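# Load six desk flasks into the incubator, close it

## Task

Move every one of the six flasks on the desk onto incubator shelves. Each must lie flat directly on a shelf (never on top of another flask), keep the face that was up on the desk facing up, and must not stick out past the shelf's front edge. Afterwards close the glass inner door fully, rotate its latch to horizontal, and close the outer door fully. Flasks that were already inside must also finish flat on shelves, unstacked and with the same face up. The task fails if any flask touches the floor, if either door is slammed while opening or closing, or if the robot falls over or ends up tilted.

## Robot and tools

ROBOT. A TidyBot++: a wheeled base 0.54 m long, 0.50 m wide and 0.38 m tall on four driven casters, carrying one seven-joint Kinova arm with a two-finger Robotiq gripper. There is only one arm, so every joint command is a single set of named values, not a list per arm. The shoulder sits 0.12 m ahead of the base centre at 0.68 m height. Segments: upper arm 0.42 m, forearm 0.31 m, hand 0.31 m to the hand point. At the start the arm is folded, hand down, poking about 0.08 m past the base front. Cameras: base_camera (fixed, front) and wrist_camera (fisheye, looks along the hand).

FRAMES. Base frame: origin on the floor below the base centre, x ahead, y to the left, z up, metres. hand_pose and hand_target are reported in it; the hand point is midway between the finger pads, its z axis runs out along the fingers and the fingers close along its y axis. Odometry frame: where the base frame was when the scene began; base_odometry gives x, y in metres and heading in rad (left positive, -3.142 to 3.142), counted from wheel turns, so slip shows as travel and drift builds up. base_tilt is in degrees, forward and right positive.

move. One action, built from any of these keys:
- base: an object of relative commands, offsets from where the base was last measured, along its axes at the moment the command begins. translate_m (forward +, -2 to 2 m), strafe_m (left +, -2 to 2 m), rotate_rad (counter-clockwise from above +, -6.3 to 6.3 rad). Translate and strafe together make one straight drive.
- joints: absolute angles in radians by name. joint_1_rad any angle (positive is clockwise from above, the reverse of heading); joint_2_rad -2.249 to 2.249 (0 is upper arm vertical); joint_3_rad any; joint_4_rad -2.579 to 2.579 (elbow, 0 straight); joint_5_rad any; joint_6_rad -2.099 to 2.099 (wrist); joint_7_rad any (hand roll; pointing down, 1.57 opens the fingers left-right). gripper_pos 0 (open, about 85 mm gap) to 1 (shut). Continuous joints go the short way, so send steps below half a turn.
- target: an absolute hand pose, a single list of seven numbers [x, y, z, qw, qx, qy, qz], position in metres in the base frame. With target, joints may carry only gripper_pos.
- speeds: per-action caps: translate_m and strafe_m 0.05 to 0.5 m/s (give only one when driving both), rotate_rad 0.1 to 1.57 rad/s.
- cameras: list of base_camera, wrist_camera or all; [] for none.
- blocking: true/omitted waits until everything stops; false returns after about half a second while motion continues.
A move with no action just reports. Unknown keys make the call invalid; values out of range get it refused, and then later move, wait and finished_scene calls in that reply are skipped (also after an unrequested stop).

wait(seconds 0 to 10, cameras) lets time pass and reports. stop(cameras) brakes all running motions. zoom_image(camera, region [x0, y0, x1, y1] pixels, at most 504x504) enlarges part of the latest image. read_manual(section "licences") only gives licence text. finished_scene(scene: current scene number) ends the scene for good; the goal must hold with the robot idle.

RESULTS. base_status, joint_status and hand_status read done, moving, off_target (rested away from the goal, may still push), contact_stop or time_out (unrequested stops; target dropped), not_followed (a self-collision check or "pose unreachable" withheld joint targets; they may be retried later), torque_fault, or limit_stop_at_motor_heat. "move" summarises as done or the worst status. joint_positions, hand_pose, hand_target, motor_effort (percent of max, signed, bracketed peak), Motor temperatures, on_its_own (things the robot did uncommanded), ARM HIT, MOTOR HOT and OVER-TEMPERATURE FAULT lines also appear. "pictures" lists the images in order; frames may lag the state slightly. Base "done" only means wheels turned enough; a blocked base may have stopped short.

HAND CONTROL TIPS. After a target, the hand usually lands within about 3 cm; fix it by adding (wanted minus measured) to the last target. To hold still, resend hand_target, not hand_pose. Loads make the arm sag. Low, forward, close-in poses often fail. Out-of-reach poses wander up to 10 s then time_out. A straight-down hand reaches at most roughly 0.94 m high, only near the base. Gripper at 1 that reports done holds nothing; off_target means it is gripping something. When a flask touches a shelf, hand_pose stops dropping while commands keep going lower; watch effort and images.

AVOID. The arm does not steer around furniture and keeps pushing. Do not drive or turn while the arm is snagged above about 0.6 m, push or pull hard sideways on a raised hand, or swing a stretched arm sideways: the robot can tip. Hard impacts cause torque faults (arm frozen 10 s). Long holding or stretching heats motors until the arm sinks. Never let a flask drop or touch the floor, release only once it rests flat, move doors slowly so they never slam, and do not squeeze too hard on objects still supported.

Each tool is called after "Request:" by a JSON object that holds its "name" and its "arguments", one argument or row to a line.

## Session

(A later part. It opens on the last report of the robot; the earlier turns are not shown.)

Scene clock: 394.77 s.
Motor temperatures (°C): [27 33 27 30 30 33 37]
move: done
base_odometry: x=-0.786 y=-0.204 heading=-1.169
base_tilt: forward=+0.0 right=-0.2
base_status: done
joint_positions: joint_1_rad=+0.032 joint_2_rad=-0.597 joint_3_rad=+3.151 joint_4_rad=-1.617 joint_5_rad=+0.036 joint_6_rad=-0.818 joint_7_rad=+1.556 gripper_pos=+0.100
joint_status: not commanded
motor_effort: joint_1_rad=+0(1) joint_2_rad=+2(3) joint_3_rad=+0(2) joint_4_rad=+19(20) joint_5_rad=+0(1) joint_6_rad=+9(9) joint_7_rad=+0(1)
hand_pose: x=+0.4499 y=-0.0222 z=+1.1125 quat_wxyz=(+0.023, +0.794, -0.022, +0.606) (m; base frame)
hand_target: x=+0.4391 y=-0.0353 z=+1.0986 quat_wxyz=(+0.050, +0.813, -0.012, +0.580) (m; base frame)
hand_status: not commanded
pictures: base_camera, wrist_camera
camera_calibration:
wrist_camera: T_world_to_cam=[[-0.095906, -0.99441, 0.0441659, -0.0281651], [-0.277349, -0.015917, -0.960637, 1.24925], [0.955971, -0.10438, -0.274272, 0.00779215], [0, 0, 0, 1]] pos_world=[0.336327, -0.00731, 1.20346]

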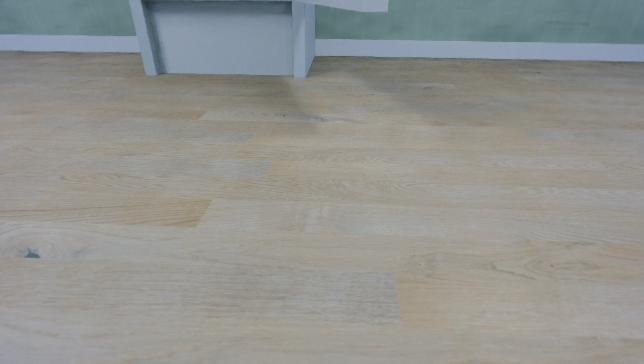

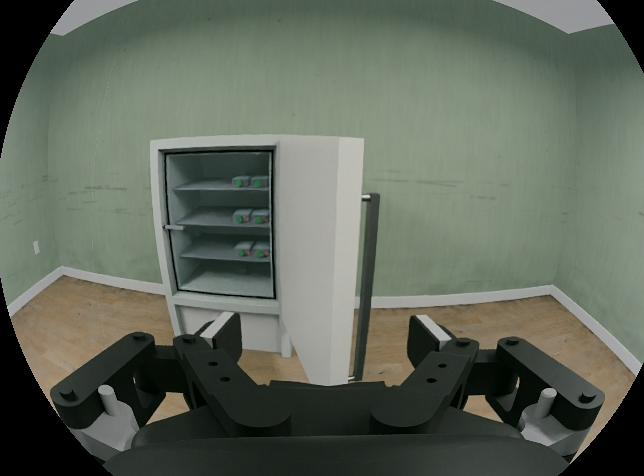

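Request:
{"name": "move", "arguments": {
  "base": {"translate_m": 0.5, "strafe_m": 0.38},
  "cameras": ["base_camera", "wrist_camera"]
}}

Scene clock: 417.43 s.
Motor temperatures (°C): [27 33 27 30 30 33 37]
move: done
base_odometry: x=-0.241 y=-0.516 heading=-1.169
base_tilt: forward=+0.1 right=-0.2
base_status: done
joint_positions: joint_1_rad=+0.032 joint_2_rad=-0.595 joint_3_rad=+3.151 joint_4_rad=-1.616 joint_5_rad=+0.036 joint_6_rad=-0.819 joint_7_rad=+1.556 gripper_pos=+0.100
joint_status: not commanded
motor_effort: joint_1_rad=+0(1) joint_2_rad=+2(6) joint_3_rad=+0(2) joint_4_rad=+19(20) joint_5_rad=+0(1) joint_6_rad=+9(9) joint_7_rad=+0(1)
hand_pose: x=+0.4505 y=-0.0226 z=+1.1118 quat_wxyz=(+0.023, +0.795, -0.022, +0.606) (m; base frame)
hand_target: x=+0.4391 y=-0.0353 z=+1.0986 quat_wxyz=(+0.050, +0.813, -0.012, +0.580) (m; base frame)
hand_status: not commanded
pictures: base_camera, wrist_camera
camera_calibration:
wrist_camera: T_world_to_cam=[[-0.096471, -0.994369, 0.043858, -0.0278979], [-0.27961, -0.0152148, -0.959993, 1.24911], [0.955255, -0.104875, -0.276568, 0.00977007], [0, 0, 0, 1]] pos_world=[0.337239, -0.00771126, 1.20306]

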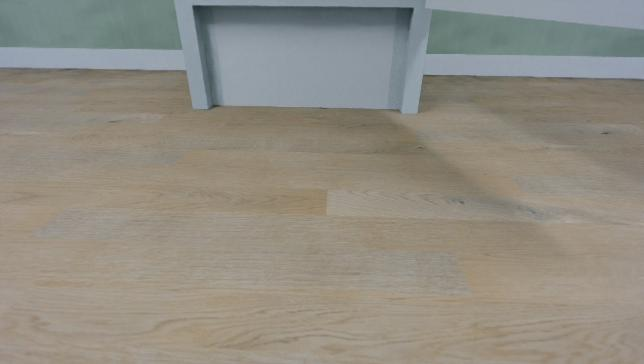

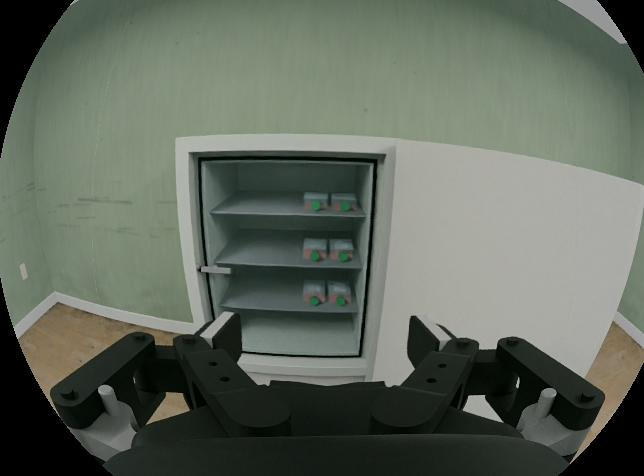

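Request:
{"name": "zoom_image", "arguments": {
  "camera": "base_camera",
  "region": [170, 60, 440, 140]
}}

Request:
{"name": "zoom_image", "arguments": {
  "camera": "wrist_camera",
  "region": [180, 140, 420, 380]
}}

Scaled by 1.867.

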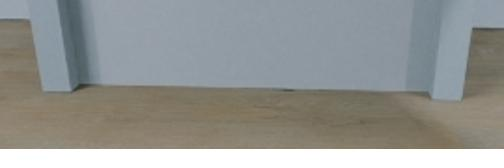

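Scaled by 2.100.

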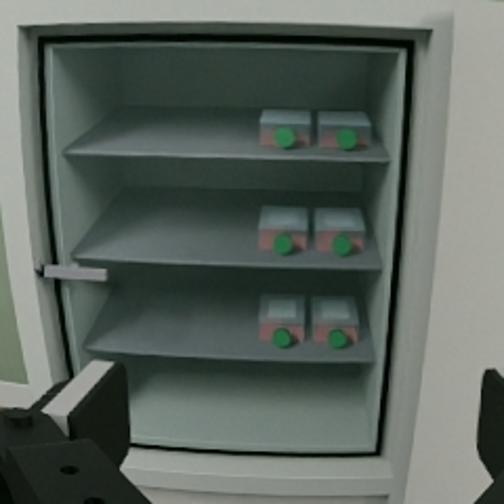

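Request:
{"name": "move", "arguments": {
  "base": {"translate_m": 0.25, "strafe_m": 0.37},
  "cameras": ["base_camera", "wrist_camera"]
}}

Request:
{"name": "zoom_image", "arguments": {
  "camera": "base_camera",
  "region": [240, 80, 540, 180]
}}

Scene clock: 456.03 s.
Motor temperatures (°C): [27 32 27 30 30 33 37]
move: done
base_odometry: x=+0.198 y=-0.601 heading=-1.169
base_tilt: forward=+0.0 right=-0.2
base_status: done
joint_positions: joint_1_rad=+0.032 joint_2_rad=-0.595 joint_3_rad=+3.152 joint_4_rad=-1.616 joint_5_rad=+0.036 joint_6_rad=-0.819 joint_7_rad=+1.556 gripper_pos=+0.100
joint_status: not commanded
motor_effort: joint_1_rad=+0(1) joint_2_rad=+2(4) joint_3_rad=+0(2) joint_4_rad=+19(20) joint_5_rad=+0(2) joint_6_rad=+9(9) joint_7_rad=+0(1)
hand_pose: x=+0.4505 y=-0.0231 z=+1.1118 quat_wxyz=(+0.023, +0.795, -0.022, +0.606) (m; base frame)
hand_target: x=+0.4391 y=-0.0353 z=+1.0986 quat_wxyz=(+0.050, +0.813, -0.012, +0.580) (m; base frame)
hand_status: not commanded
pictures: base_camera, wrist_camera
camera_calibration:
wrist_camera: T_world_to_cam=[[-0.0972362, -0.994317, 0.0433497, -0.0274264], [-0.27967, -0.0145035, -0.959987, 1.24912], [0.95516, -0.105469, -0.27667, 0.00987476], [0, 0, 0, 1]] pos_world=[0.337243, -0.00811236, 1.20306]

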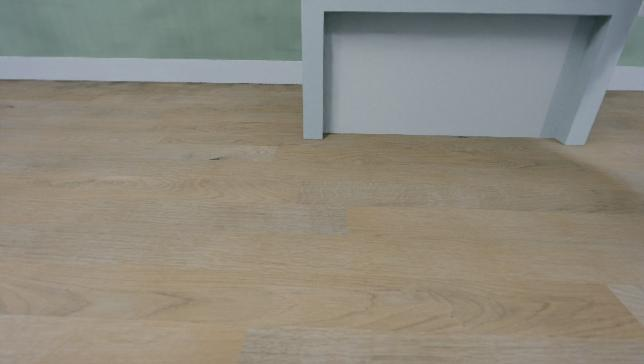

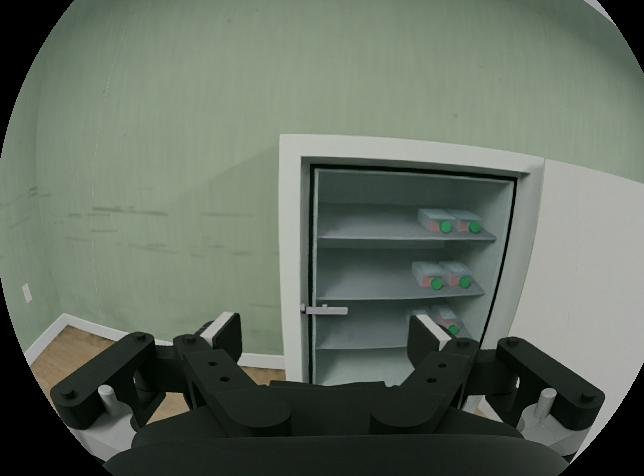

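Scaled by 1.680.

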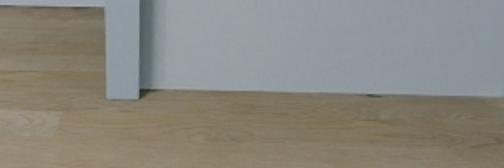

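Request:
{"name": "zoom_image", "arguments": {
  "camera": "base_camera",
  "region": [500, 80, 644, 180]
}}

Scaled by 3.500.

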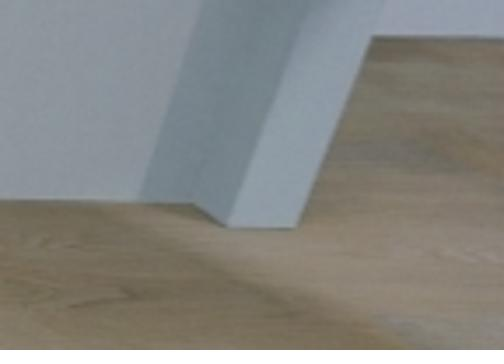

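Request:
{"name": "move", "arguments": {
  "base": {"rotate_rad": -0.05},
  "cameras": []
}}

Request:
{"name": "move", "arguments": {
  "base": {"translate_m": 0.15, "strafe_m": 0.06},
  "joints": {"joint_2_rad": 0.505, "joint_4_rad": -2.333, "joint_6_rad": 1.334, "joint_1_rad": 0.02, "joint_5_rad": 0.05, "gripper_pos": 0.0},
  "cameras": ["base_camera", "wrist_camera"]
}}

Request:
{"name": "zoom_image", "arguments": {
  "camera": "base_camera",
  "region": [240, 100, 440, 200]
}}

Request:
{"name": "zoom_image", "arguments": {
  "camera": "base_camera",
  "region": [500, 100, 644, 200]
}}

Scene clock: 477.23 s.
Motor temperatures (°C): [27 32 27 30 30 33 37]
move: done
base_odometry: x=+0.198 y=-0.601 heading=-1.219
base_tilt: forward=+0.0 right=-0.2
base_status: done
joint_positions: joint_1_rad=+0.032 joint_2_rad=-0.595 joint_3_rad=+3.154 joint_4_rad=-1.616 joint_5_rad=+0.036 joint_6_rad=-0.819 joint_7_rad=+1.556 gripper_pos=+0.100
joint_status: not commanded
motor_effort: joint_1_rad=+0(1) joint_2_rad=+2(3) joint_3_rad=+0(1) joint_4_rad=+19(19) joint_5_rad=-1(1) joint_6_rad=+9(9) joint_7_rad=-1(1)
hand_pose: x=+0.4505 y=-0.0238 z=+1.1118 quat_wxyz=(+0.023, +0.795, -0.023, +0.606) (m; base frame)
hand_target: x=+0.4391 y=-0.0353 z=+1.0986 quat_wxyz=(+0.050, +0.813, -0.012, +0.580) (m; base frame)
hand_status: not commanded
pictures: none
No camera images: "cameras" was empty.

Scene clock: 480.37 s.
Motor temperatures (°C): [27 32 27 30 30 33 37]
move: done
base_odometry: x=+0.306 y=-0.721 heading=-1.219
base_tilt: forward=+0.1 right=-0.2
base_status: done
joint_positions: joint_1_rad=+0.032 joint_2_rad=+0.499 joint_3_rad=+3.154 joint_4_rad=-2.312 joint_5_rad=+0.036 joint_6_rad=+1.251 joint_7_rad=+1.556 gripper_pos=+0.000
joint_status: all done
motor_effort: joint_1_rad=-1(1) joint_2_rad=-30(33) joint_3_rad=+0(1) joint_4_rad=+10(22) joint_5_rad=+0(2) joint_6_rad=+9(10) joint_7_rad=+0(1)
hand_pose: x=+0.7336 y=-0.0137 z=+0.7571 quat_wxyz=(+0.004, +0.703, -0.002, +0.711) (m; base frame)
hand_target: x=+0.7272 y=-0.0047 z=+0.7705 quat_wxyz=(+0.015, +0.683, +0.023, +0.730) (m; base frame)
hand_status: not commanded
pictures: base_camera, wrist_camera
camera_calibration:
wrist_camera: T_world_to_cam=[[-0.0494988, -0.998461, 0.0250196, 0.00360346], [-0.00294753, -0.0249042, -0.999685, 0.814778], [0.99877, -0.0495569, -0.00171027, -0.596974], [0, 0, 0, 1]] pos_world=[0.59882, -0.00569492, 0.813411]

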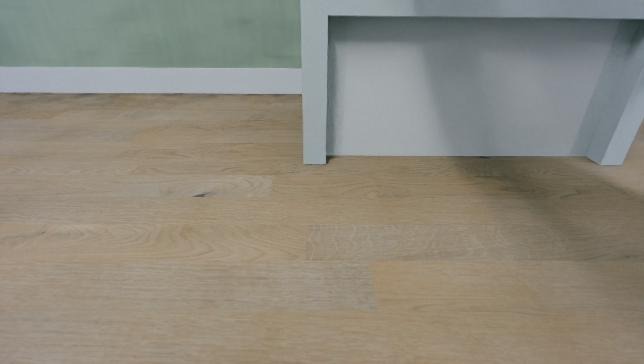

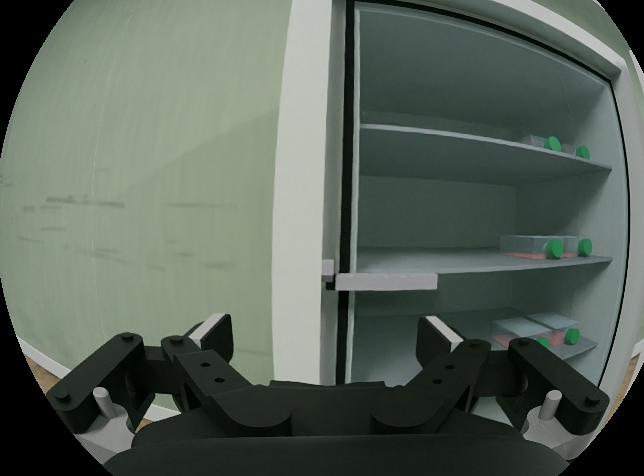

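Scaled by 2.520.

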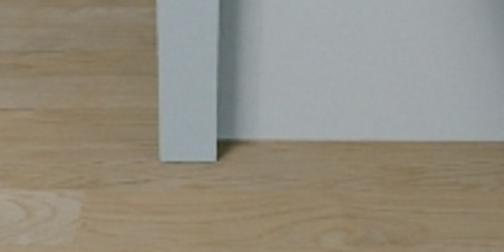

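Scaled by 3.500.

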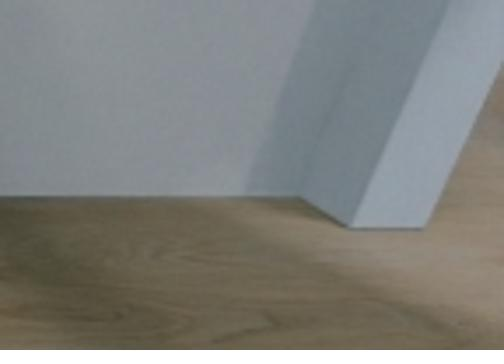

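Request:
{"name": "move", "arguments": {
  "base": {"strafe_m": -0.055},
  "joints": {"joint_7_rad": -0.04, "joint_2_rad": 0.505, "joint_4_rad": -2.345, "joint_6_rad": 1.334},
  "cameras": ["base_camera", "wrist_camera"]
}}

Scene clock: 518.57 s.
Motor temperatures (°C): [27 32 27 30 30 33 37]
move: done
base_odometry: x=+0.254 y=-0.741 heading=-1.219
base_tilt: forward=+0.0 right=-0.1
base_status: done
joint_positions: joint_1_rad=+0.029 joint_2_rad=+0.499 joint_3_rad=+3.156 joint_4_rad=-2.323 joint_5_rad=+0.036 joint_6_rad=+1.255 joint_7_rad=+0.015 gripper_pos=+0.000
joint_status: all done
motor_effort: joint_1_rad=+0(3) joint_2_rad=-29(31) joint_3_rad=+0(2) joint_4_rad=+10(12) joint_5_rad=-1(2) joint_6_rad=+9(10) joint_7_rad=+1(1)
hand_pose: x=+0.7304 y=-0.0130 z=+0.7536 quat_wxyz=(-0.490, +0.506, -0.493, +0.511) (m; base frame)
hand_target: x=+0.7238 y=-0.0046 z=+0.7657 quat_wxyz=(-0.521, +0.485, -0.487, +0.506) (m; base frame)
hand_status: not commanded
pictures: base_camera, wrist_camera
camera_calibration:
wrist_camera: T_world_to_cam=[[-0.0384763, -0.0560719, -0.997685, 0.77914], [-0.00554312, 0.998421, -0.0558995, 0.115246], [0.999244, 0.00337948, -0.0387263, -0.565585], [0, 0, 0, 1]] pos_world=[0.595775, -0.0694644, 0.761875]

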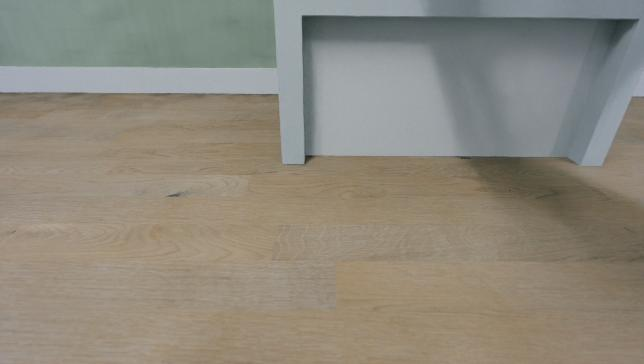

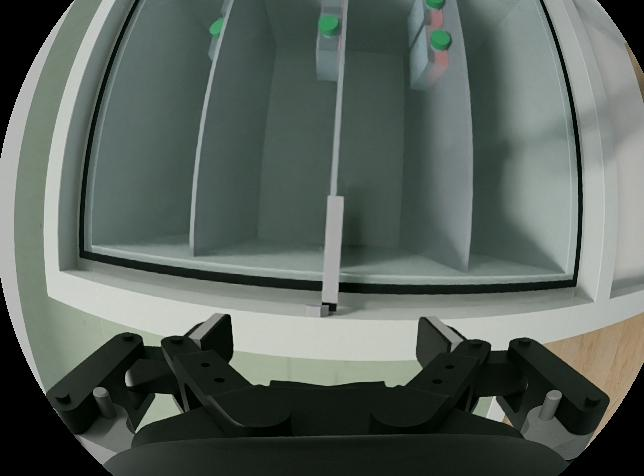

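Request:
{"name": "zoom_image", "arguments": {
  "camera": "wrist_camera",
  "region": [270, 180, 400, 330]
}}

Scaled by 3.360.

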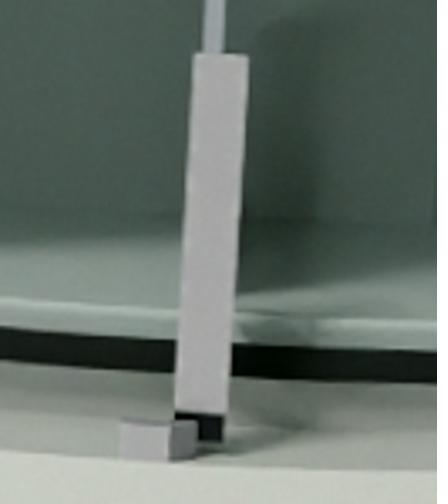

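Request:
{"name": "zoom_image", "arguments": {
  "camera": "base_camera",
  "region": [220, 100, 420, 200]
}}

Request:
{"name": "zoom_image", "arguments": {
  "camera": "base_camera",
  "region": [500, 100, 644, 200]
}}

Scaled by 2.520.

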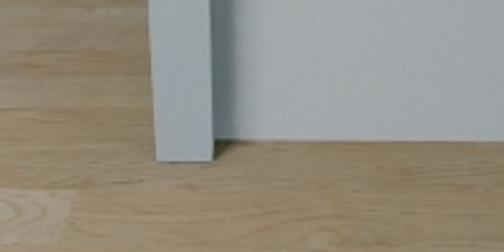

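Scaled by 3.500.

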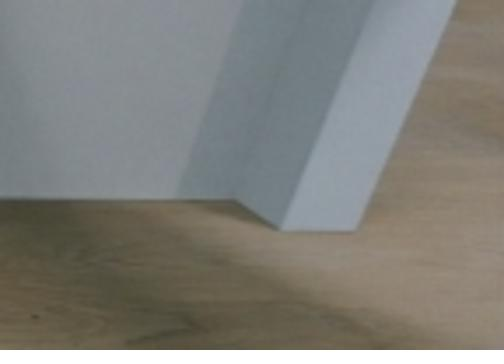

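Request:
{"name": "move", "arguments": {
  "base": {"translate_m": 0.12, "strafe_m": -0.02},
  "speeds": {"translate_m": 0.15},
  "cameras": ["wrist_camera"]
}}

Request:
{"name": "zoom_image", "arguments": {
  "camera": "wrist_camera",
  "region": [200, 150, 450, 400]
}}

Scene clock: 606.73 s.
Motor temperatures (°C): [27 33 27 30 30 33 37]
move: done
base_odometry: x=+0.277 y=-0.860 heading=-1.219
base_tilt: forward=+0.1 right=-0.2
base_status: done
joint_positions: joint_1_rad=+0.029 joint_2_rad=+0.501 joint_3_rad=+3.156 joint_4_rad=-2.328 joint_5_rad=+0.036 joint_6_rad=+1.256 joint_7_rad=+0.015 gripper_pos=+0.000
joint_status: not commanded
motor_effort: joint_1_rad=+0(1) joint_2_rad=-29(31) joint_3_rad=+0(1) joint_4_rad=+10(12) joint_5_rad=-1(1) joint_6_rad=+9(10) joint_7_rad=+0(1)
hand_pose: x=+0.7289 y=-0.0130 z=+0.7507 quat_wxyz=(-0.489, +0.507, -0.494, +0.509) (m; base frame)
hand_target: x=+0.7238 y=-0.0046 z=+0.7657 quat_wxyz=(-0.521, +0.485, -0.487, +0.506) (m; base frame)
hand_status: not commanded
pictures: wrist_camera
camera_calibration:
wrist_camera: T_world_to_cam=[[-0.0443685, -0.055754, -0.997458, 0.780351], [-0.005859, 0.998439, -0.0555482, 0.115044], [0.998998, 0.00337952, -0.0446258, -0.559568], [0, 0, 0, 1]] pos_world=[0.594305, -0.0694659, 0.759787]

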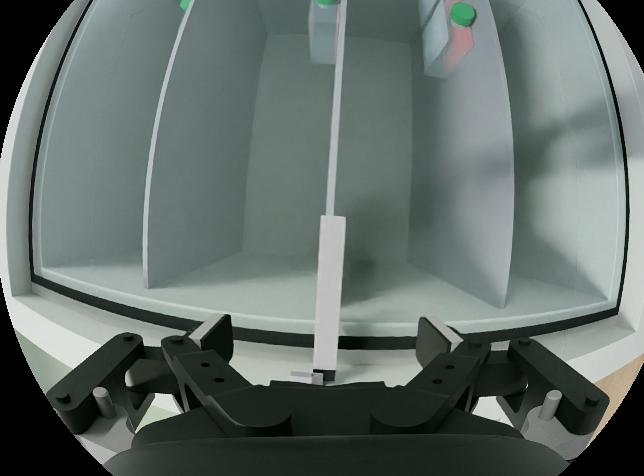

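Scaled by 2.016.

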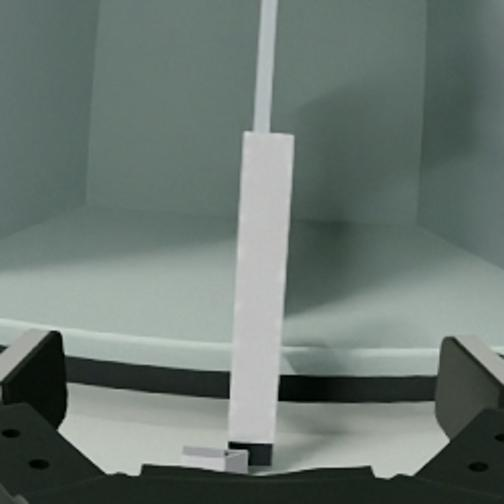

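Request:
{"name": "move", "arguments": {
  "base": {"translate_m": 0.05, "strafe_m": -0.006},
  "speeds": {"translate_m": 0.1},
  "joints": {"joint_7_rad": -0.09},
  "cameras": ["wrist_camera"]
}}

Request:
{"name": "zoom_image", "arguments": {
  "camera": "wrist_camera",
  "region": [200, 150, 450, 400]
}}

Scene clock: 650.60 s.
Motor temperatures (°C): [27 33 27 30 30 33 37]
move: done
base_odometry: x=+0.288 y=-0.909 heading=-1.220
base_tilt: forward=+0.0 right=-0.2
base_status: done
joint_positions: joint_1_rad=+0.029 joint_2_rad=+0.503 joint_3_rad=+3.156 joint_4_rad=-2.331 joint_5_rad=+0.036 joint_6_rad=+1.257 joint_7_rad=-0.044 gripper_pos=+0.000
joint_status: all done
motor_effort: joint_1_rad=+0(1) joint_2_rad=-29(31) joint_3_rad=+0(1) joint_4_rad=+10(11) joint_5_rad=+0(1) joint_6_rad=+9(9) joint_7_rad=+0(1)
hand_pose: x=+0.7284 y=-0.0129 z=+0.7489 quat_wxyz=(-0.503, +0.493, -0.510, +0.494) (m; base frame)
hand_target: x=+0.7238 y=-0.0046 z=+0.7657 quat_wxyz=(-0.533, +0.473, -0.499, +0.492) (m; base frame)
hand_status: not commanded
pictures: wrist_camera
camera_calibration:
wrist_camera: T_world_to_cam=[[-0.0474289, 0.0033012, -0.998869, 0.782551], [-0.0056679, 0.999978, 0.00357399, 0.0705208], [0.998859, 0.005831, -0.0474091, -0.556939], [0, 0, 0, 1]] pos_world=[0.593819, -0.0698551, 0.75501]

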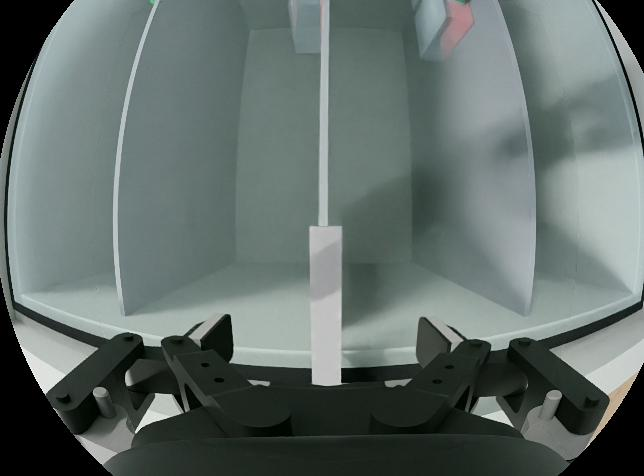

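Scaled by 2.016.

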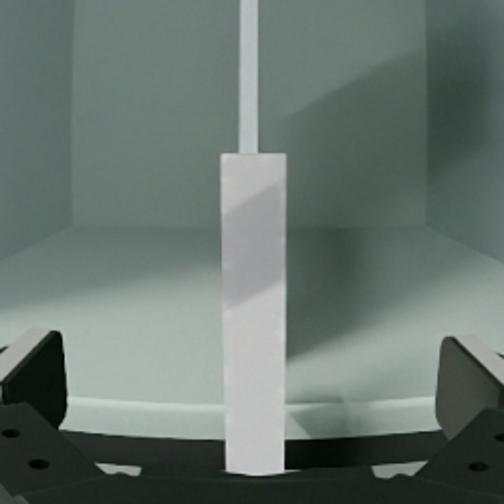

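Request:
{"name": "move", "arguments": {
  "base": {"translate_m": 0.039},
  "speeds": {"translate_m": 0.06},
  "cameras": ["wrist_camera"]
}}

Request:
{"name": "move", "arguments": {
  "joints": {"gripper_pos": 0.84},
  "cameras": ["wrist_camera"]
}}

Scene clock: 660.47 s.
Motor temperatures (°C): [27 33 27 30 30 33 37]
move: done
base_odometry: x=+0.302 y=-0.946 heading=-1.220
base_tilt: forward=+0.0 right=-0.2
base_status: done
joint_positions: joint_1_rad=+0.029 joint_2_rad=+0.503 joint_3_rad=+3.156 joint_4_rad=-2.331 joint_5_rad=+0.036 joint_6_rad=+1.257 joint_7_rad=-0.044 gripper_pos=+0.000
joint_status: not commanded
motor_effort: joint_1_rad=-1(1) joint_2_rad=-29(31) joint_3_rad=+0(1) joint_4_rad=+10(11) joint_5_rad=+0(1) joint_6_rad=+9(9) joint_7_rad=+0(1)
hand_pose: x=+0.7283 y=-0.0129 z=+0.7484 quat_wxyz=(-0.503, +0.493, -0.510, +0.494) (m; base frame)
hand_target: x=+0.7238 y=-0.0046 z=+0.7657 quat_wxyz=(-0.533, +0.473, -0.499, +0.492) (m; base frame)
hand_status: not commanded
pictures: wrist_camera
camera_calibration:
wrist_camera: T_world_to_cam=[[-0.0483268, 0.00330381, -0.998826, 0.782645], [-0.00566469, 0.999978, 0.0035817, 0.0705134], [0.998816, 0.00583113, -0.048307, -0.556059], [0, 0, 0, 1]] pos_world=[0.593623, -0.0698551, 0.754612]

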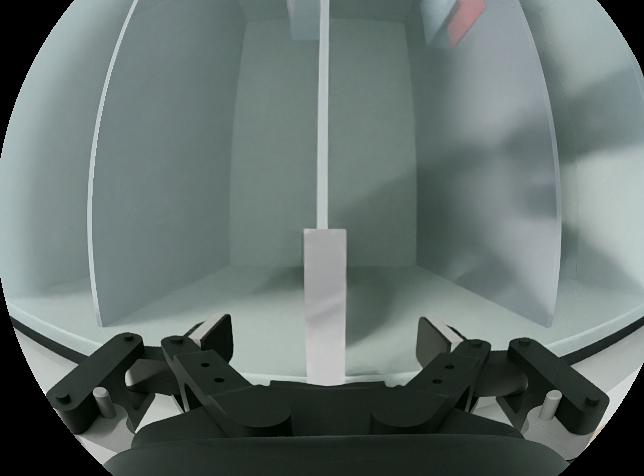

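Scene clock: 661.47 s.
Motor temperatures (°C): [27 33 27 30 30 33 37]
move: done
base_odometry: x=+0.302 y=-0.946 heading=-1.220
base_tilt: forward=+0.0 right=-0.2
base_status: not commanded
joint_positions: joint_1_rad=+0.029 joint_2_rad=+0.503 joint_3_rad=+3.156 joint_4_rad=-2.331 joint_5_rad=+0.036 joint_6_rad=+1.257 joint_7_rad=-0.044 gripper_pos=+0.832
joint_status: all done
motor_effort: joint_1_rad=+0(1) joint_2_rad=-30(31) joint_3_rad=-1(1) joint_4_rad=+10(11) joint_5_rad=-1(2) joint_6_rad=+9(10) joint_7_rad=-1(2)
hand_pose: x=+0.7281 y=-0.0129 z=+0.7482 quat_wxyz=(-0.503, +0.493, -0.510, +0.493) (m; base frame)
hand_target: x=+0.7238 y=-0.0046 z=+0.7657 quat_wxyz=(-0.533, +0.473, -0.499, +0.492) (m; base frame)
hand_status: not commanded
pictures: wrist_camera
camera_calibration:
wrist_camera: T_world_to_cam=[[-0.0486309, 0.00330469, -0.998811, 0.78271], [-0.0056633, 0.999978, 0.00358429, 0.0705105], [0.998801, 0.00583088, -0.0486111, -0.555728], [0, 0, 0, 1]] pos_world=[0.593524, -0.0698551, 0.754513]

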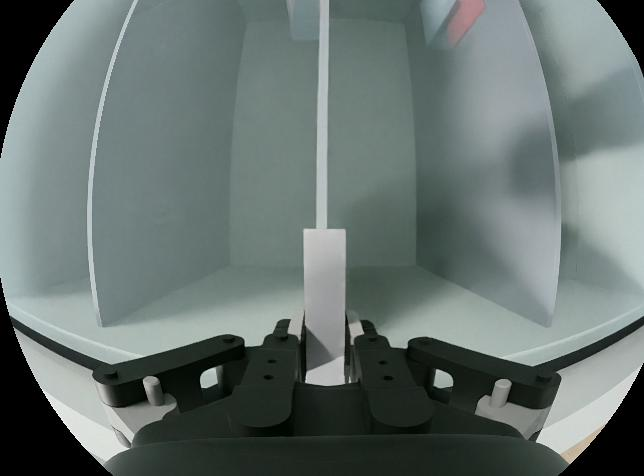

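Request:
{"name": "move", "arguments": {
  "joints": {"gripper_pos": 0.88},
  "cameras": ["wrist_camera"]
}}

Request:
{"name": "zoom_image", "arguments": {
  "camera": "wrist_camera",
  "region": [220, 200, 430, 410]
}}

Scene clock: 664.93 s.
Motor temperatures (°C): [27 33 27 30 30 33 37]
move: off_target
base_odometry: x=+0.302 y=-0.946 heading=-1.220
base_tilt: forward=+0.0 right=-0.2
base_status: not commanded
joint_positions: joint_1_rad=+0.029 joint_2_rad=+0.503 joint_3_rad=+3.156 joint_4_rad=-2.332 joint_5_rad=+0.036 joint_6_rad=+1.258 joint_7_rad=-0.044 gripper_pos=+0.847
joint_status: gripper_pos off_target (ended at +0.847, target +0.880)
motor_effort: joint_1_rad=-1(1) joint_2_rad=-29(30) joint_3_rad=-1(1) joint_4_rad=+10(12) joint_5_rad=-1(1) joint_6_rad=+9(9) joint_7_rad=-1(2)
hand_pose: x=+0.7279 y=-0.0129 z=+0.7482 quat_wxyz=(-0.503, +0.493, -0.510, +0.493) (m; base frame)
hand_target: x=+0.7238 y=-0.0046 z=+0.7657 quat_wxyz=(-0.533, +0.473, -0.499, +0.492) (m; base frame)
hand_status: not commanded
pictures: wrist_camera
camera_calibration:
wrist_camera: T_world_to_cam=[[-0.0485311, 0.0033044, -0.998816, 0.782545], [-0.00566366, 0.999978, 0.00358344, 0.0705106], [0.998806, 0.00583087, -0.0485113, -0.55561], [0, 0, 0, 1]] pos_world=[0.593324, -0.0698551, 0.754412]

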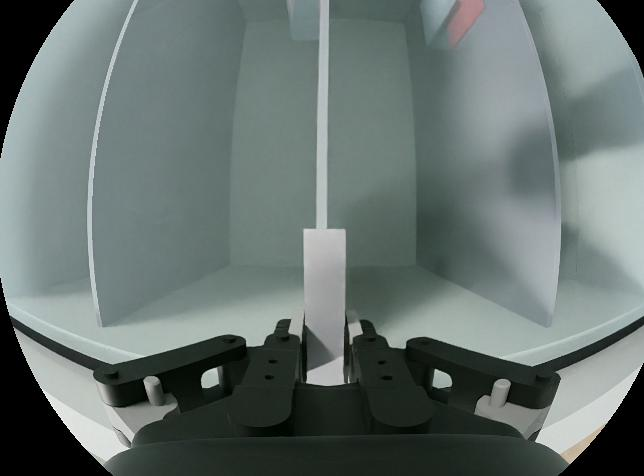

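Scaled by 2.400.

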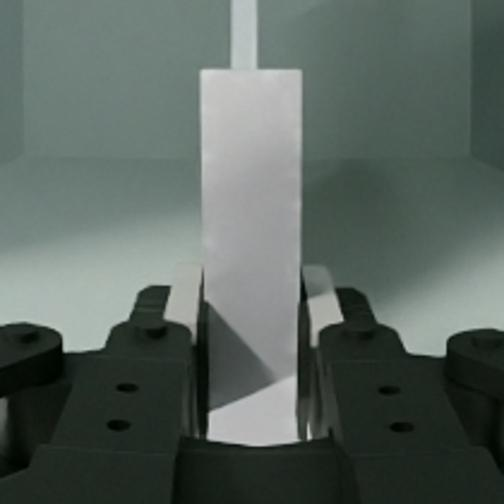

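Request:
{"name": "move", "arguments": {
  "joints": {"joint_7_rad": 0.4},
  "cameras": ["wrist_camera"]
}}

Request:
{"name": "move", "arguments": {
  "joints": {"joint_7_rad": 0.8},
  "cameras": ["wrist_camera"]
}}

Scene clock: 672.33 s.
Motor temperatures (°C): [27 33 27 30 30 33 37]
move: done
base_odometry: x=+0.302 y=-0.946 heading=-1.220
base_tilt: forward=+0.0 right=-0.2
base_status: not commanded
joint_positions: joint_1_rad=+0.028 joint_2_rad=+0.503 joint_3_rad=+3.156 joint_4_rad=-2.332 joint_5_rad=+0.036 joint_6_rad=+1.269 joint_7_rad=+0.351 gripper_pos=+0.847
joint_status: all done
motor_effort: joint_1_rad=+2(2) joint_2_rad=-26(29) joint_3_rad=+1(2) joint_4_rad=+8(10) joint_5_rad=-2(3) joint_6_rad=+7(9) joint_7_rad=+1(2)
hand_pose: x=+0.7280 y=-0.0124 z=+0.7518 quat_wxyz=(-0.399, +0.581, -0.401, +0.586) (m; base frame)
hand_target: x=+0.7238 y=-0.0046 z=+0.7657 quat_wxyz=(-0.398, +0.580, -0.370, +0.607) (m; base frame)
hand_status: not commanded
pictures: wrist_camera
camera_calibration:
wrist_camera: T_world_to_cam=[[-0.0397315, -0.381805, -0.923389, 0.718279], [-0.00551829, 0.924188, -0.381898, 0.358719], [0.999195, -0.0100779, -0.0388263, -0.563217], [0, 0, 0, 1]] pos_world=[0.593281, -0.0629575, 0.778377]

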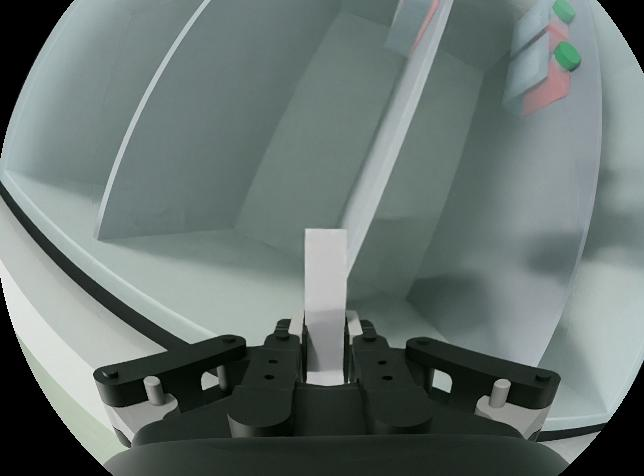

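Scene clock: 673.50 s.
Motor temperatures (°C): [27 33 27 30 30 33 37]
move: done
base_odometry: x=+0.302 y=-0.946 heading=-1.220
base_tilt: forward=+0.0 right=-0.2
base_status: not commanded
joint_positions: joint_1_rad=+0.025 joint_2_rad=+0.501 joint_3_rad=+3.156 joint_4_rad=-2.332 joint_5_rad=+0.036 joint_6_rad=+1.275 joint_7_rad=+0.743 gripper_pos=+0.847
joint_status: all done
motor_effort: joint_1_rad=+2(3) joint_2_rad=-25(26) joint_3_rad=+2(2) joint_4_rad=+8(9) joint_5_rad=-3(3) joint_6_rad=+6(7) joint_7_rad=+0(1)
hand_pose: x=+0.7278 y=-0.0104 z=+0.7550 quat_wxyz=(-0.279, +0.646, -0.278, +0.654) (m; base frame)
hand_target: x=+0.7238 y=-0.0046 z=+0.7657 quat_wxyz=(-0.269, +0.642, -0.247, +0.674) (m; base frame)
hand_status: not commanded
pictures: wrist_camera
camera_calibration:
wrist_camera: T_world_to_cam=[[-0.0348513, -0.705322, -0.70803, 0.552502], [-0.00243939, 0.708518, -0.705688, 0.598016], [0.99939, -0.022867, -0.0264133, -0.572583], [0, 0, 0, 1]] pos_world=[0.592948, -0.0471065, 0.798076]

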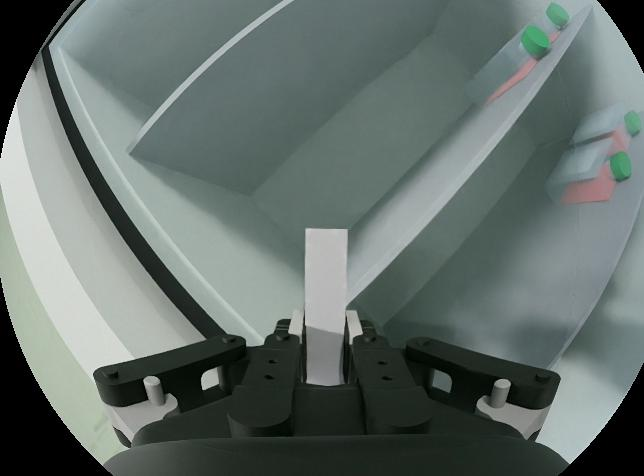

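Request:
{"name": "move", "arguments": {
  "joints": {"joint_7_rad": 1.2},
  "cameras": []
}}

Request:
{"name": "move", "arguments": {
  "joints": {"joint_7_rad": 1.59},
  "cameras": ["base_camera", "wrist_camera"]
}}

Scene clock: 678.73 s.
Motor temperatures (°C): [27 33 27 30 30 33 37]
move: done
base_odometry: x=+0.302 y=-0.946 heading=-1.220
base_tilt: forward=+0.0 right=-0.2
base_status: not commanded
joint_positions: joint_1_rad=+0.020 joint_2_rad=+0.500 joint_3_rad=+3.156 joint_4_rad=-2.332 joint_5_rad=+0.036 joint_6_rad=+1.279 joint_7_rad=+1.144 gripper_pos=+0.847
joint_status: all done
motor_effort: joint_1_rad=+4(4) joint_2_rad=-24(25) joint_3_rad=+3(3) joint_4_rad=+7(8) joint_5_rad=-4(4) joint_6_rad=+5(6) joint_7_rad=+0(1)
hand_pose: x=+0.7277 y=-0.0071 z=+0.7573 quat_wxyz=(-0.146, +0.686, -0.141, +0.698) (m; base frame)
hand_target: x=+0.7238 y=-0.0046 z=+0.7657 quat_wxyz=(-0.130, +0.678, -0.114, +0.714) (m; base frame)
hand_status: not commanded
pictures: none
No camera images: "cameras" was empty.

Scene clock: 679.90 s.
Motor temperatures (°C): [27 33 27 30 30 33 37]
move: done
base_odometry: x=+0.302 y=-0.946 heading=-1.220
base_tilt: forward=+0.1 right=-0.2
base_status: not commanded
joint_positions: joint_1_rad=+0.014 joint_2_rad=+0.499 joint_3_rad=+3.156 joint_4_rad=-2.332 joint_5_rad=+0.036 joint_6_rad=+1.280 joint_7_rad=+1.536 gripper_pos=+0.847
joint_status: all done
motor_effort: joint_1_rad=+4(5) joint_2_rad=-24(24) joint_3_rad=+3(4) joint_4_rad=+7(7) joint_5_rad=-4(5) joint_6_rad=+6(6) joint_7_rad=-1(2)
hand_pose: x=+0.7277 y=-0.0033 z=+0.7581 quat_wxyz=(-0.009, +0.700, -0.003, +0.714) (m; base frame)
hand_target: x=+0.7238 y=-0.0046 z=+0.7657 quat_wxyz=(+0.011, +0.687, +0.019, +0.726) (m; base frame)
hand_status: not commanded
pictures: base_camera, wrist_camera
camera_calibration:
wrist_camera: T_world_to_cam=[[-0.0326206, -0.999455, 0.00514353, 0.0164431], [0.00650332, -0.00535841, -0.999964, 0.809411], [0.999447, -0.032586, 0.00667456, -0.597366], [0, 0, 0, 1]] pos_world=[0.592308, 0.00130555, 0.813285]

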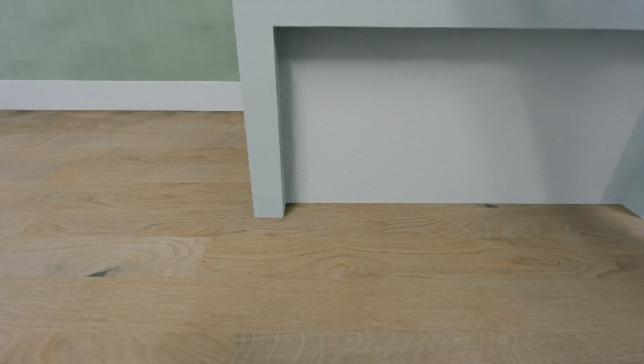

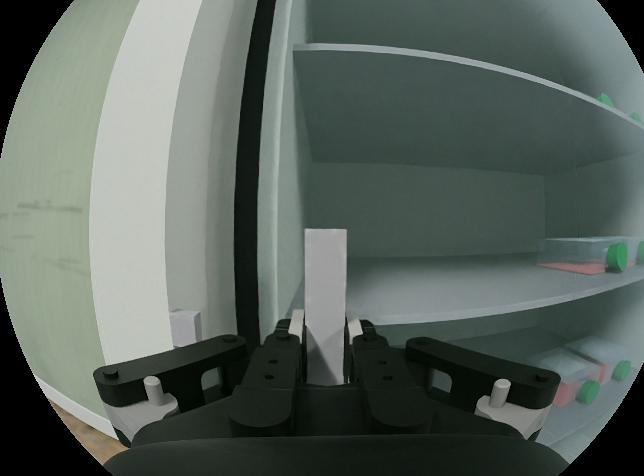

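Request:
{"name": "move", "arguments": {
  "base": {"translate_m": -0.0482, "strafe_m": -0.0771, "rotate_rad": 0.1},
  "speeds": {"translate_m": 0.08, "rotate_rad": 0.1},
  "cameras": ["wrist_camera"]
}}

Scene clock: 698.63 s.
Motor temperatures (°C): [27 33 27 30 30 33 37]
move: done
base_odometry: x=+0.213 y=-0.928 heading=-1.119
base_tilt: forward=+0.0 right=-0.2
base_status: done
joint_positions: joint_1_rad=+0.017 joint_2_rad=+0.498 joint_3_rad=+3.157 joint_4_rad=-2.332 joint_5_rad=+0.039 joint_6_rad=+1.280 joint_7_rad=+1.536 gripper_pos=+0.847
joint_status: not commanded
motor_effort: joint_1_rad=+0(5) joint_2_rad=-26(27) joint_3_rad=+0(4) joint_4_rad=+8(11) joint_5_rad=-1(4) joint_6_rad=+7(9) joint_7_rad=+0(1)
hand_pose: x=+0.7275 y=-0.0053 z=+0.7581 quat_wxyz=(-0.008, +0.700, -0.003, +0.714) (m; base frame)
hand_target: x=+0.7238 y=-0.0046 z=+0.7657 quat_wxyz=(+0.011, +0.687, +0.019, +0.726) (m; base frame)
hand_status: not commanded
pictures: wrist_camera
camera_calibration:
wrist_camera: T_world_to_cam=[[-0.0347538, -0.99937, 0.00720616, 0.0144384], [0.00652209, -0.00743716, -0.999951, 0.809371], [0.999375, -0.0347051, 0.00677645, -0.597369], [0, 0, 0, 1]] pos_world=[0.592218, -0.000283006, 0.813275]

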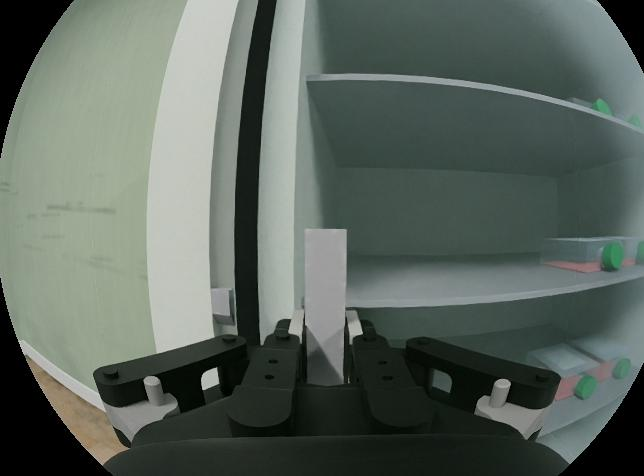

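Request:
{"name": "move", "arguments": {
  "base": {"translate_m": -0.0482, "strafe_m": -0.0771, "rotate_rad": 0.1},
  "speeds": {"translate_m": 0.08, "rotate_rad": 0.1},
  "cameras": ["wrist_camera"]
}}

Request:
{"name": "move", "arguments": {
  "base": {"translate_m": -0.0482, "strafe_m": -0.0771, "rotate_rad": 0.1},
  "speeds": {"translate_m": 0.08, "rotate_rad": 0.1},
  "cameras": ["wrist_camera"]
}}

Request:
{"name": "move", "arguments": {
  "base": {"translate_m": -0.0482, "strafe_m": -0.0771, "rotate_rad": 0.1},
  "speeds": {"translate_m": 0.08, "rotate_rad": 0.1},
  "cameras": ["base_camera", "wrist_camera"]
}}

Scene clock: 708.53 s.
Motor temperatures (°C): [27 33 27 30 30 33 37]
move: done
base_odometry: x=+0.122 y=-0.918 heading=-1.018
base_tilt: forward=+0.1 right=-0.2
base_status: done
joint_positions: joint_1_rad=+0.019 joint_2_rad=+0.498 joint_3_rad=+3.159 joint_4_rad=-2.333 joint_5_rad=+0.041 joint_6_rad=+1.280 joint_7_rad=+1.536 gripper_pos=+0.847
joint_status: not commanded
motor_effort: joint_1_rad=+0(6) joint_2_rad=-25(27) joint_3_rad=+0(5) joint_4_rad=+8(11) joint_5_rad=-1(4) joint_6_rad=+7(9) joint_7_rad=+1(1)
hand_pose: x=+0.7274 y=-0.0065 z=+0.7581 quat_wxyz=(-0.007, +0.700, -0.003, +0.714) (m; base frame)
hand_target: x=+0.7238 y=-0.0046 z=+0.7657 quat_wxyz=(+0.011, +0.687, +0.019, +0.726) (m; base frame)
hand_status: not commanded
pictures: wrist_camera
camera_calibration:
wrist_camera: T_world_to_cam=[[-0.0358698, -0.999322, 0.00828809, 0.0133227], [0.00657512, -0.00852924, -0.999942, 0.809319], [0.999335, -0.0358132, 0.00687661, -0.597364], [0, 0, 0, 1]] pos_world=[0.592124, -0.00117702, 0.81327]

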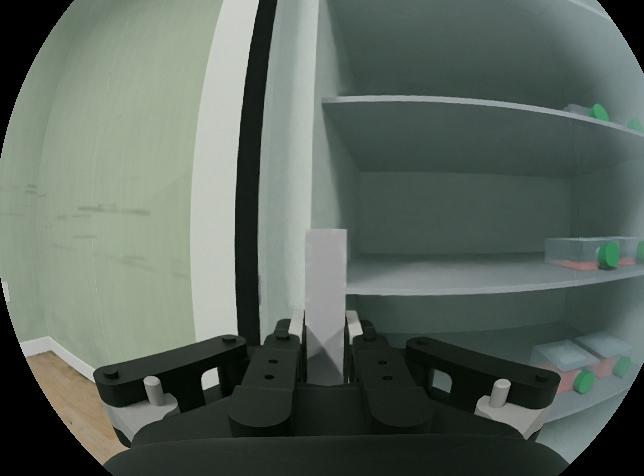

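Scene clock: 710.20 s.
Motor temperatures (°C): [27 33 27 30 30 33 37]
move: done
base_odometry: x=+0.031 y=-0.917 heading=-0.918
base_tilt: forward=+0.0 right=-0.2
base_status: done
joint_positions: joint_1_rad=+0.020 joint_2_rad=+0.498 joint_3_rad=+3.159 joint_4_rad=-2.333 joint_5_rad=+0.042 joint_6_rad=+1.281 joint_7_rad=+1.536 gripper_pos=+0.847
joint_status: not commanded
motor_effort: joint_1_rad=+0(7) joint_2_rad=-25(27) joint_3_rad=+0(5) joint_4_rad=+8(11) joint_5_rad=+0(5) joint_6_rad=+7(8) joint_7_rad=+1(1)
hand_pose: x=+0.7273 y=-0.0071 z=+0.7581 quat_wxyz=(-0.006, +0.700, -0.003, +0.714) (m; base frame)
hand_target: x=+0.7238 y=-0.0046 z=+0.7657 quat_wxyz=(+0.011, +0.687, +0.019, +0.726) (m; base frame)
hand_status: not commanded
pictures: wrist_camera
camera_calibration:
wrist_camera: T_world_to_cam=[[-0.0365831, -0.99929, 0.00897652, 0.0125859], [0.00654555, -0.00922195, -0.999936, 0.809323], [0.999309, -0.036522, 0.00687827, -0.597277], [0, 0, 0, 1]] pos_world=[0.592027, -0.00177322, 0.813266]

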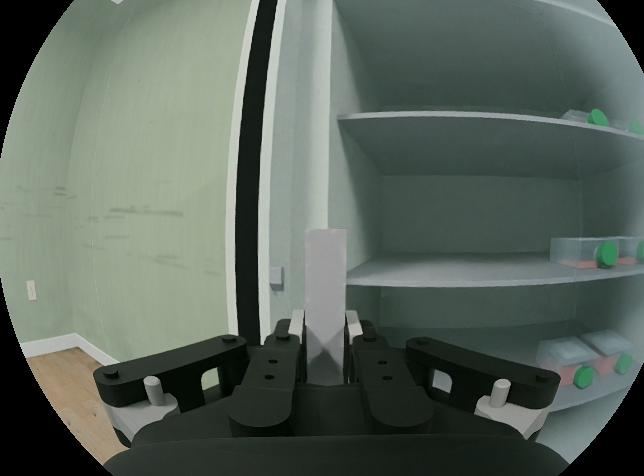

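Scene clock: 711.87 s.
Motor temperatures (°C): [27 33 27 30 30 33 37]
move: done
base_odometry: x=-0.060 y=-0.926 heading=-0.817
base_tilt: forward=+0.1 right=-0.2
base_status: done
joint_positions: joint_1_rad=+0.021 joint_2_rad=+0.498 joint_3_rad=+3.160 joint_4_rad=-2.333 joint_5_rad=+0.042 joint_6_rad=+1.281 joint_7_rad=+1.536 gripper_pos=+0.847
joint_status: not commanded
motor_effort: joint_1_rad=+0(7) joint_2_rad=-26(26) joint_3_rad=+0(5) joint_4_rad=+9(11) joint_5_rad=+0(5) joint_6_rad=+7(8) joint_7_rad=+0(1)
hand_pose: x=+0.7272 y=-0.0076 z=+0.7581 quat_wxyz=(-0.006, +0.700, -0.003, +0.714) (m; base frame)
hand_target: x=+0.7238 y=-0.0046 z=+0.7657 quat_wxyz=(+0.011, +0.687, +0.019, +0.726) (m; base frame)
hand_status: not commanded
pictures: base_camera, wrist_camera
camera_calibration:
wrist_camera: T_world_to_cam=[[-0.0370909, -0.999267, 0.00946819, 0.0121861], [0.00662265, -0.0097203, -0.999931, 0.809267], [0.99929, -0.0370256, 0.00697833, -0.597261], [0, 0, 0, 1]] pos_world=[0.591929, -0.0020705, 0.813264]

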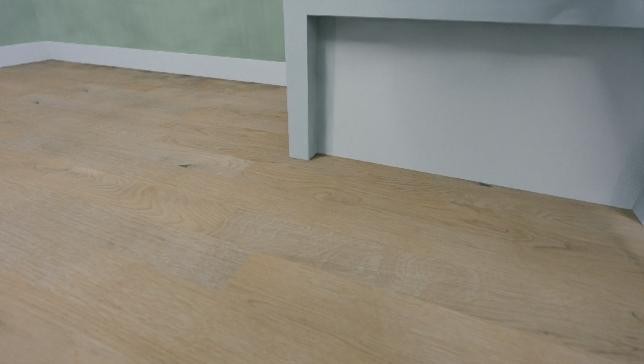

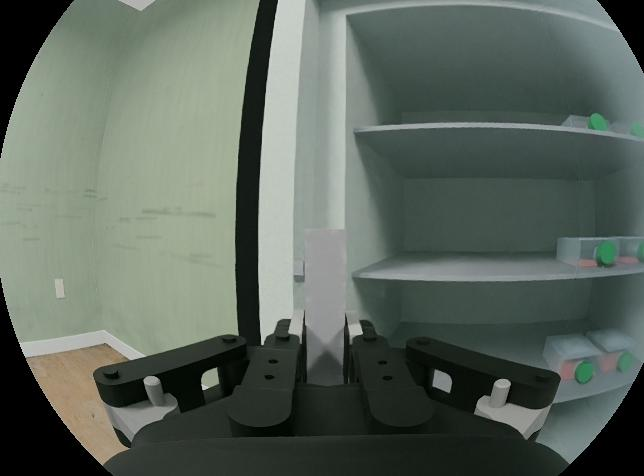

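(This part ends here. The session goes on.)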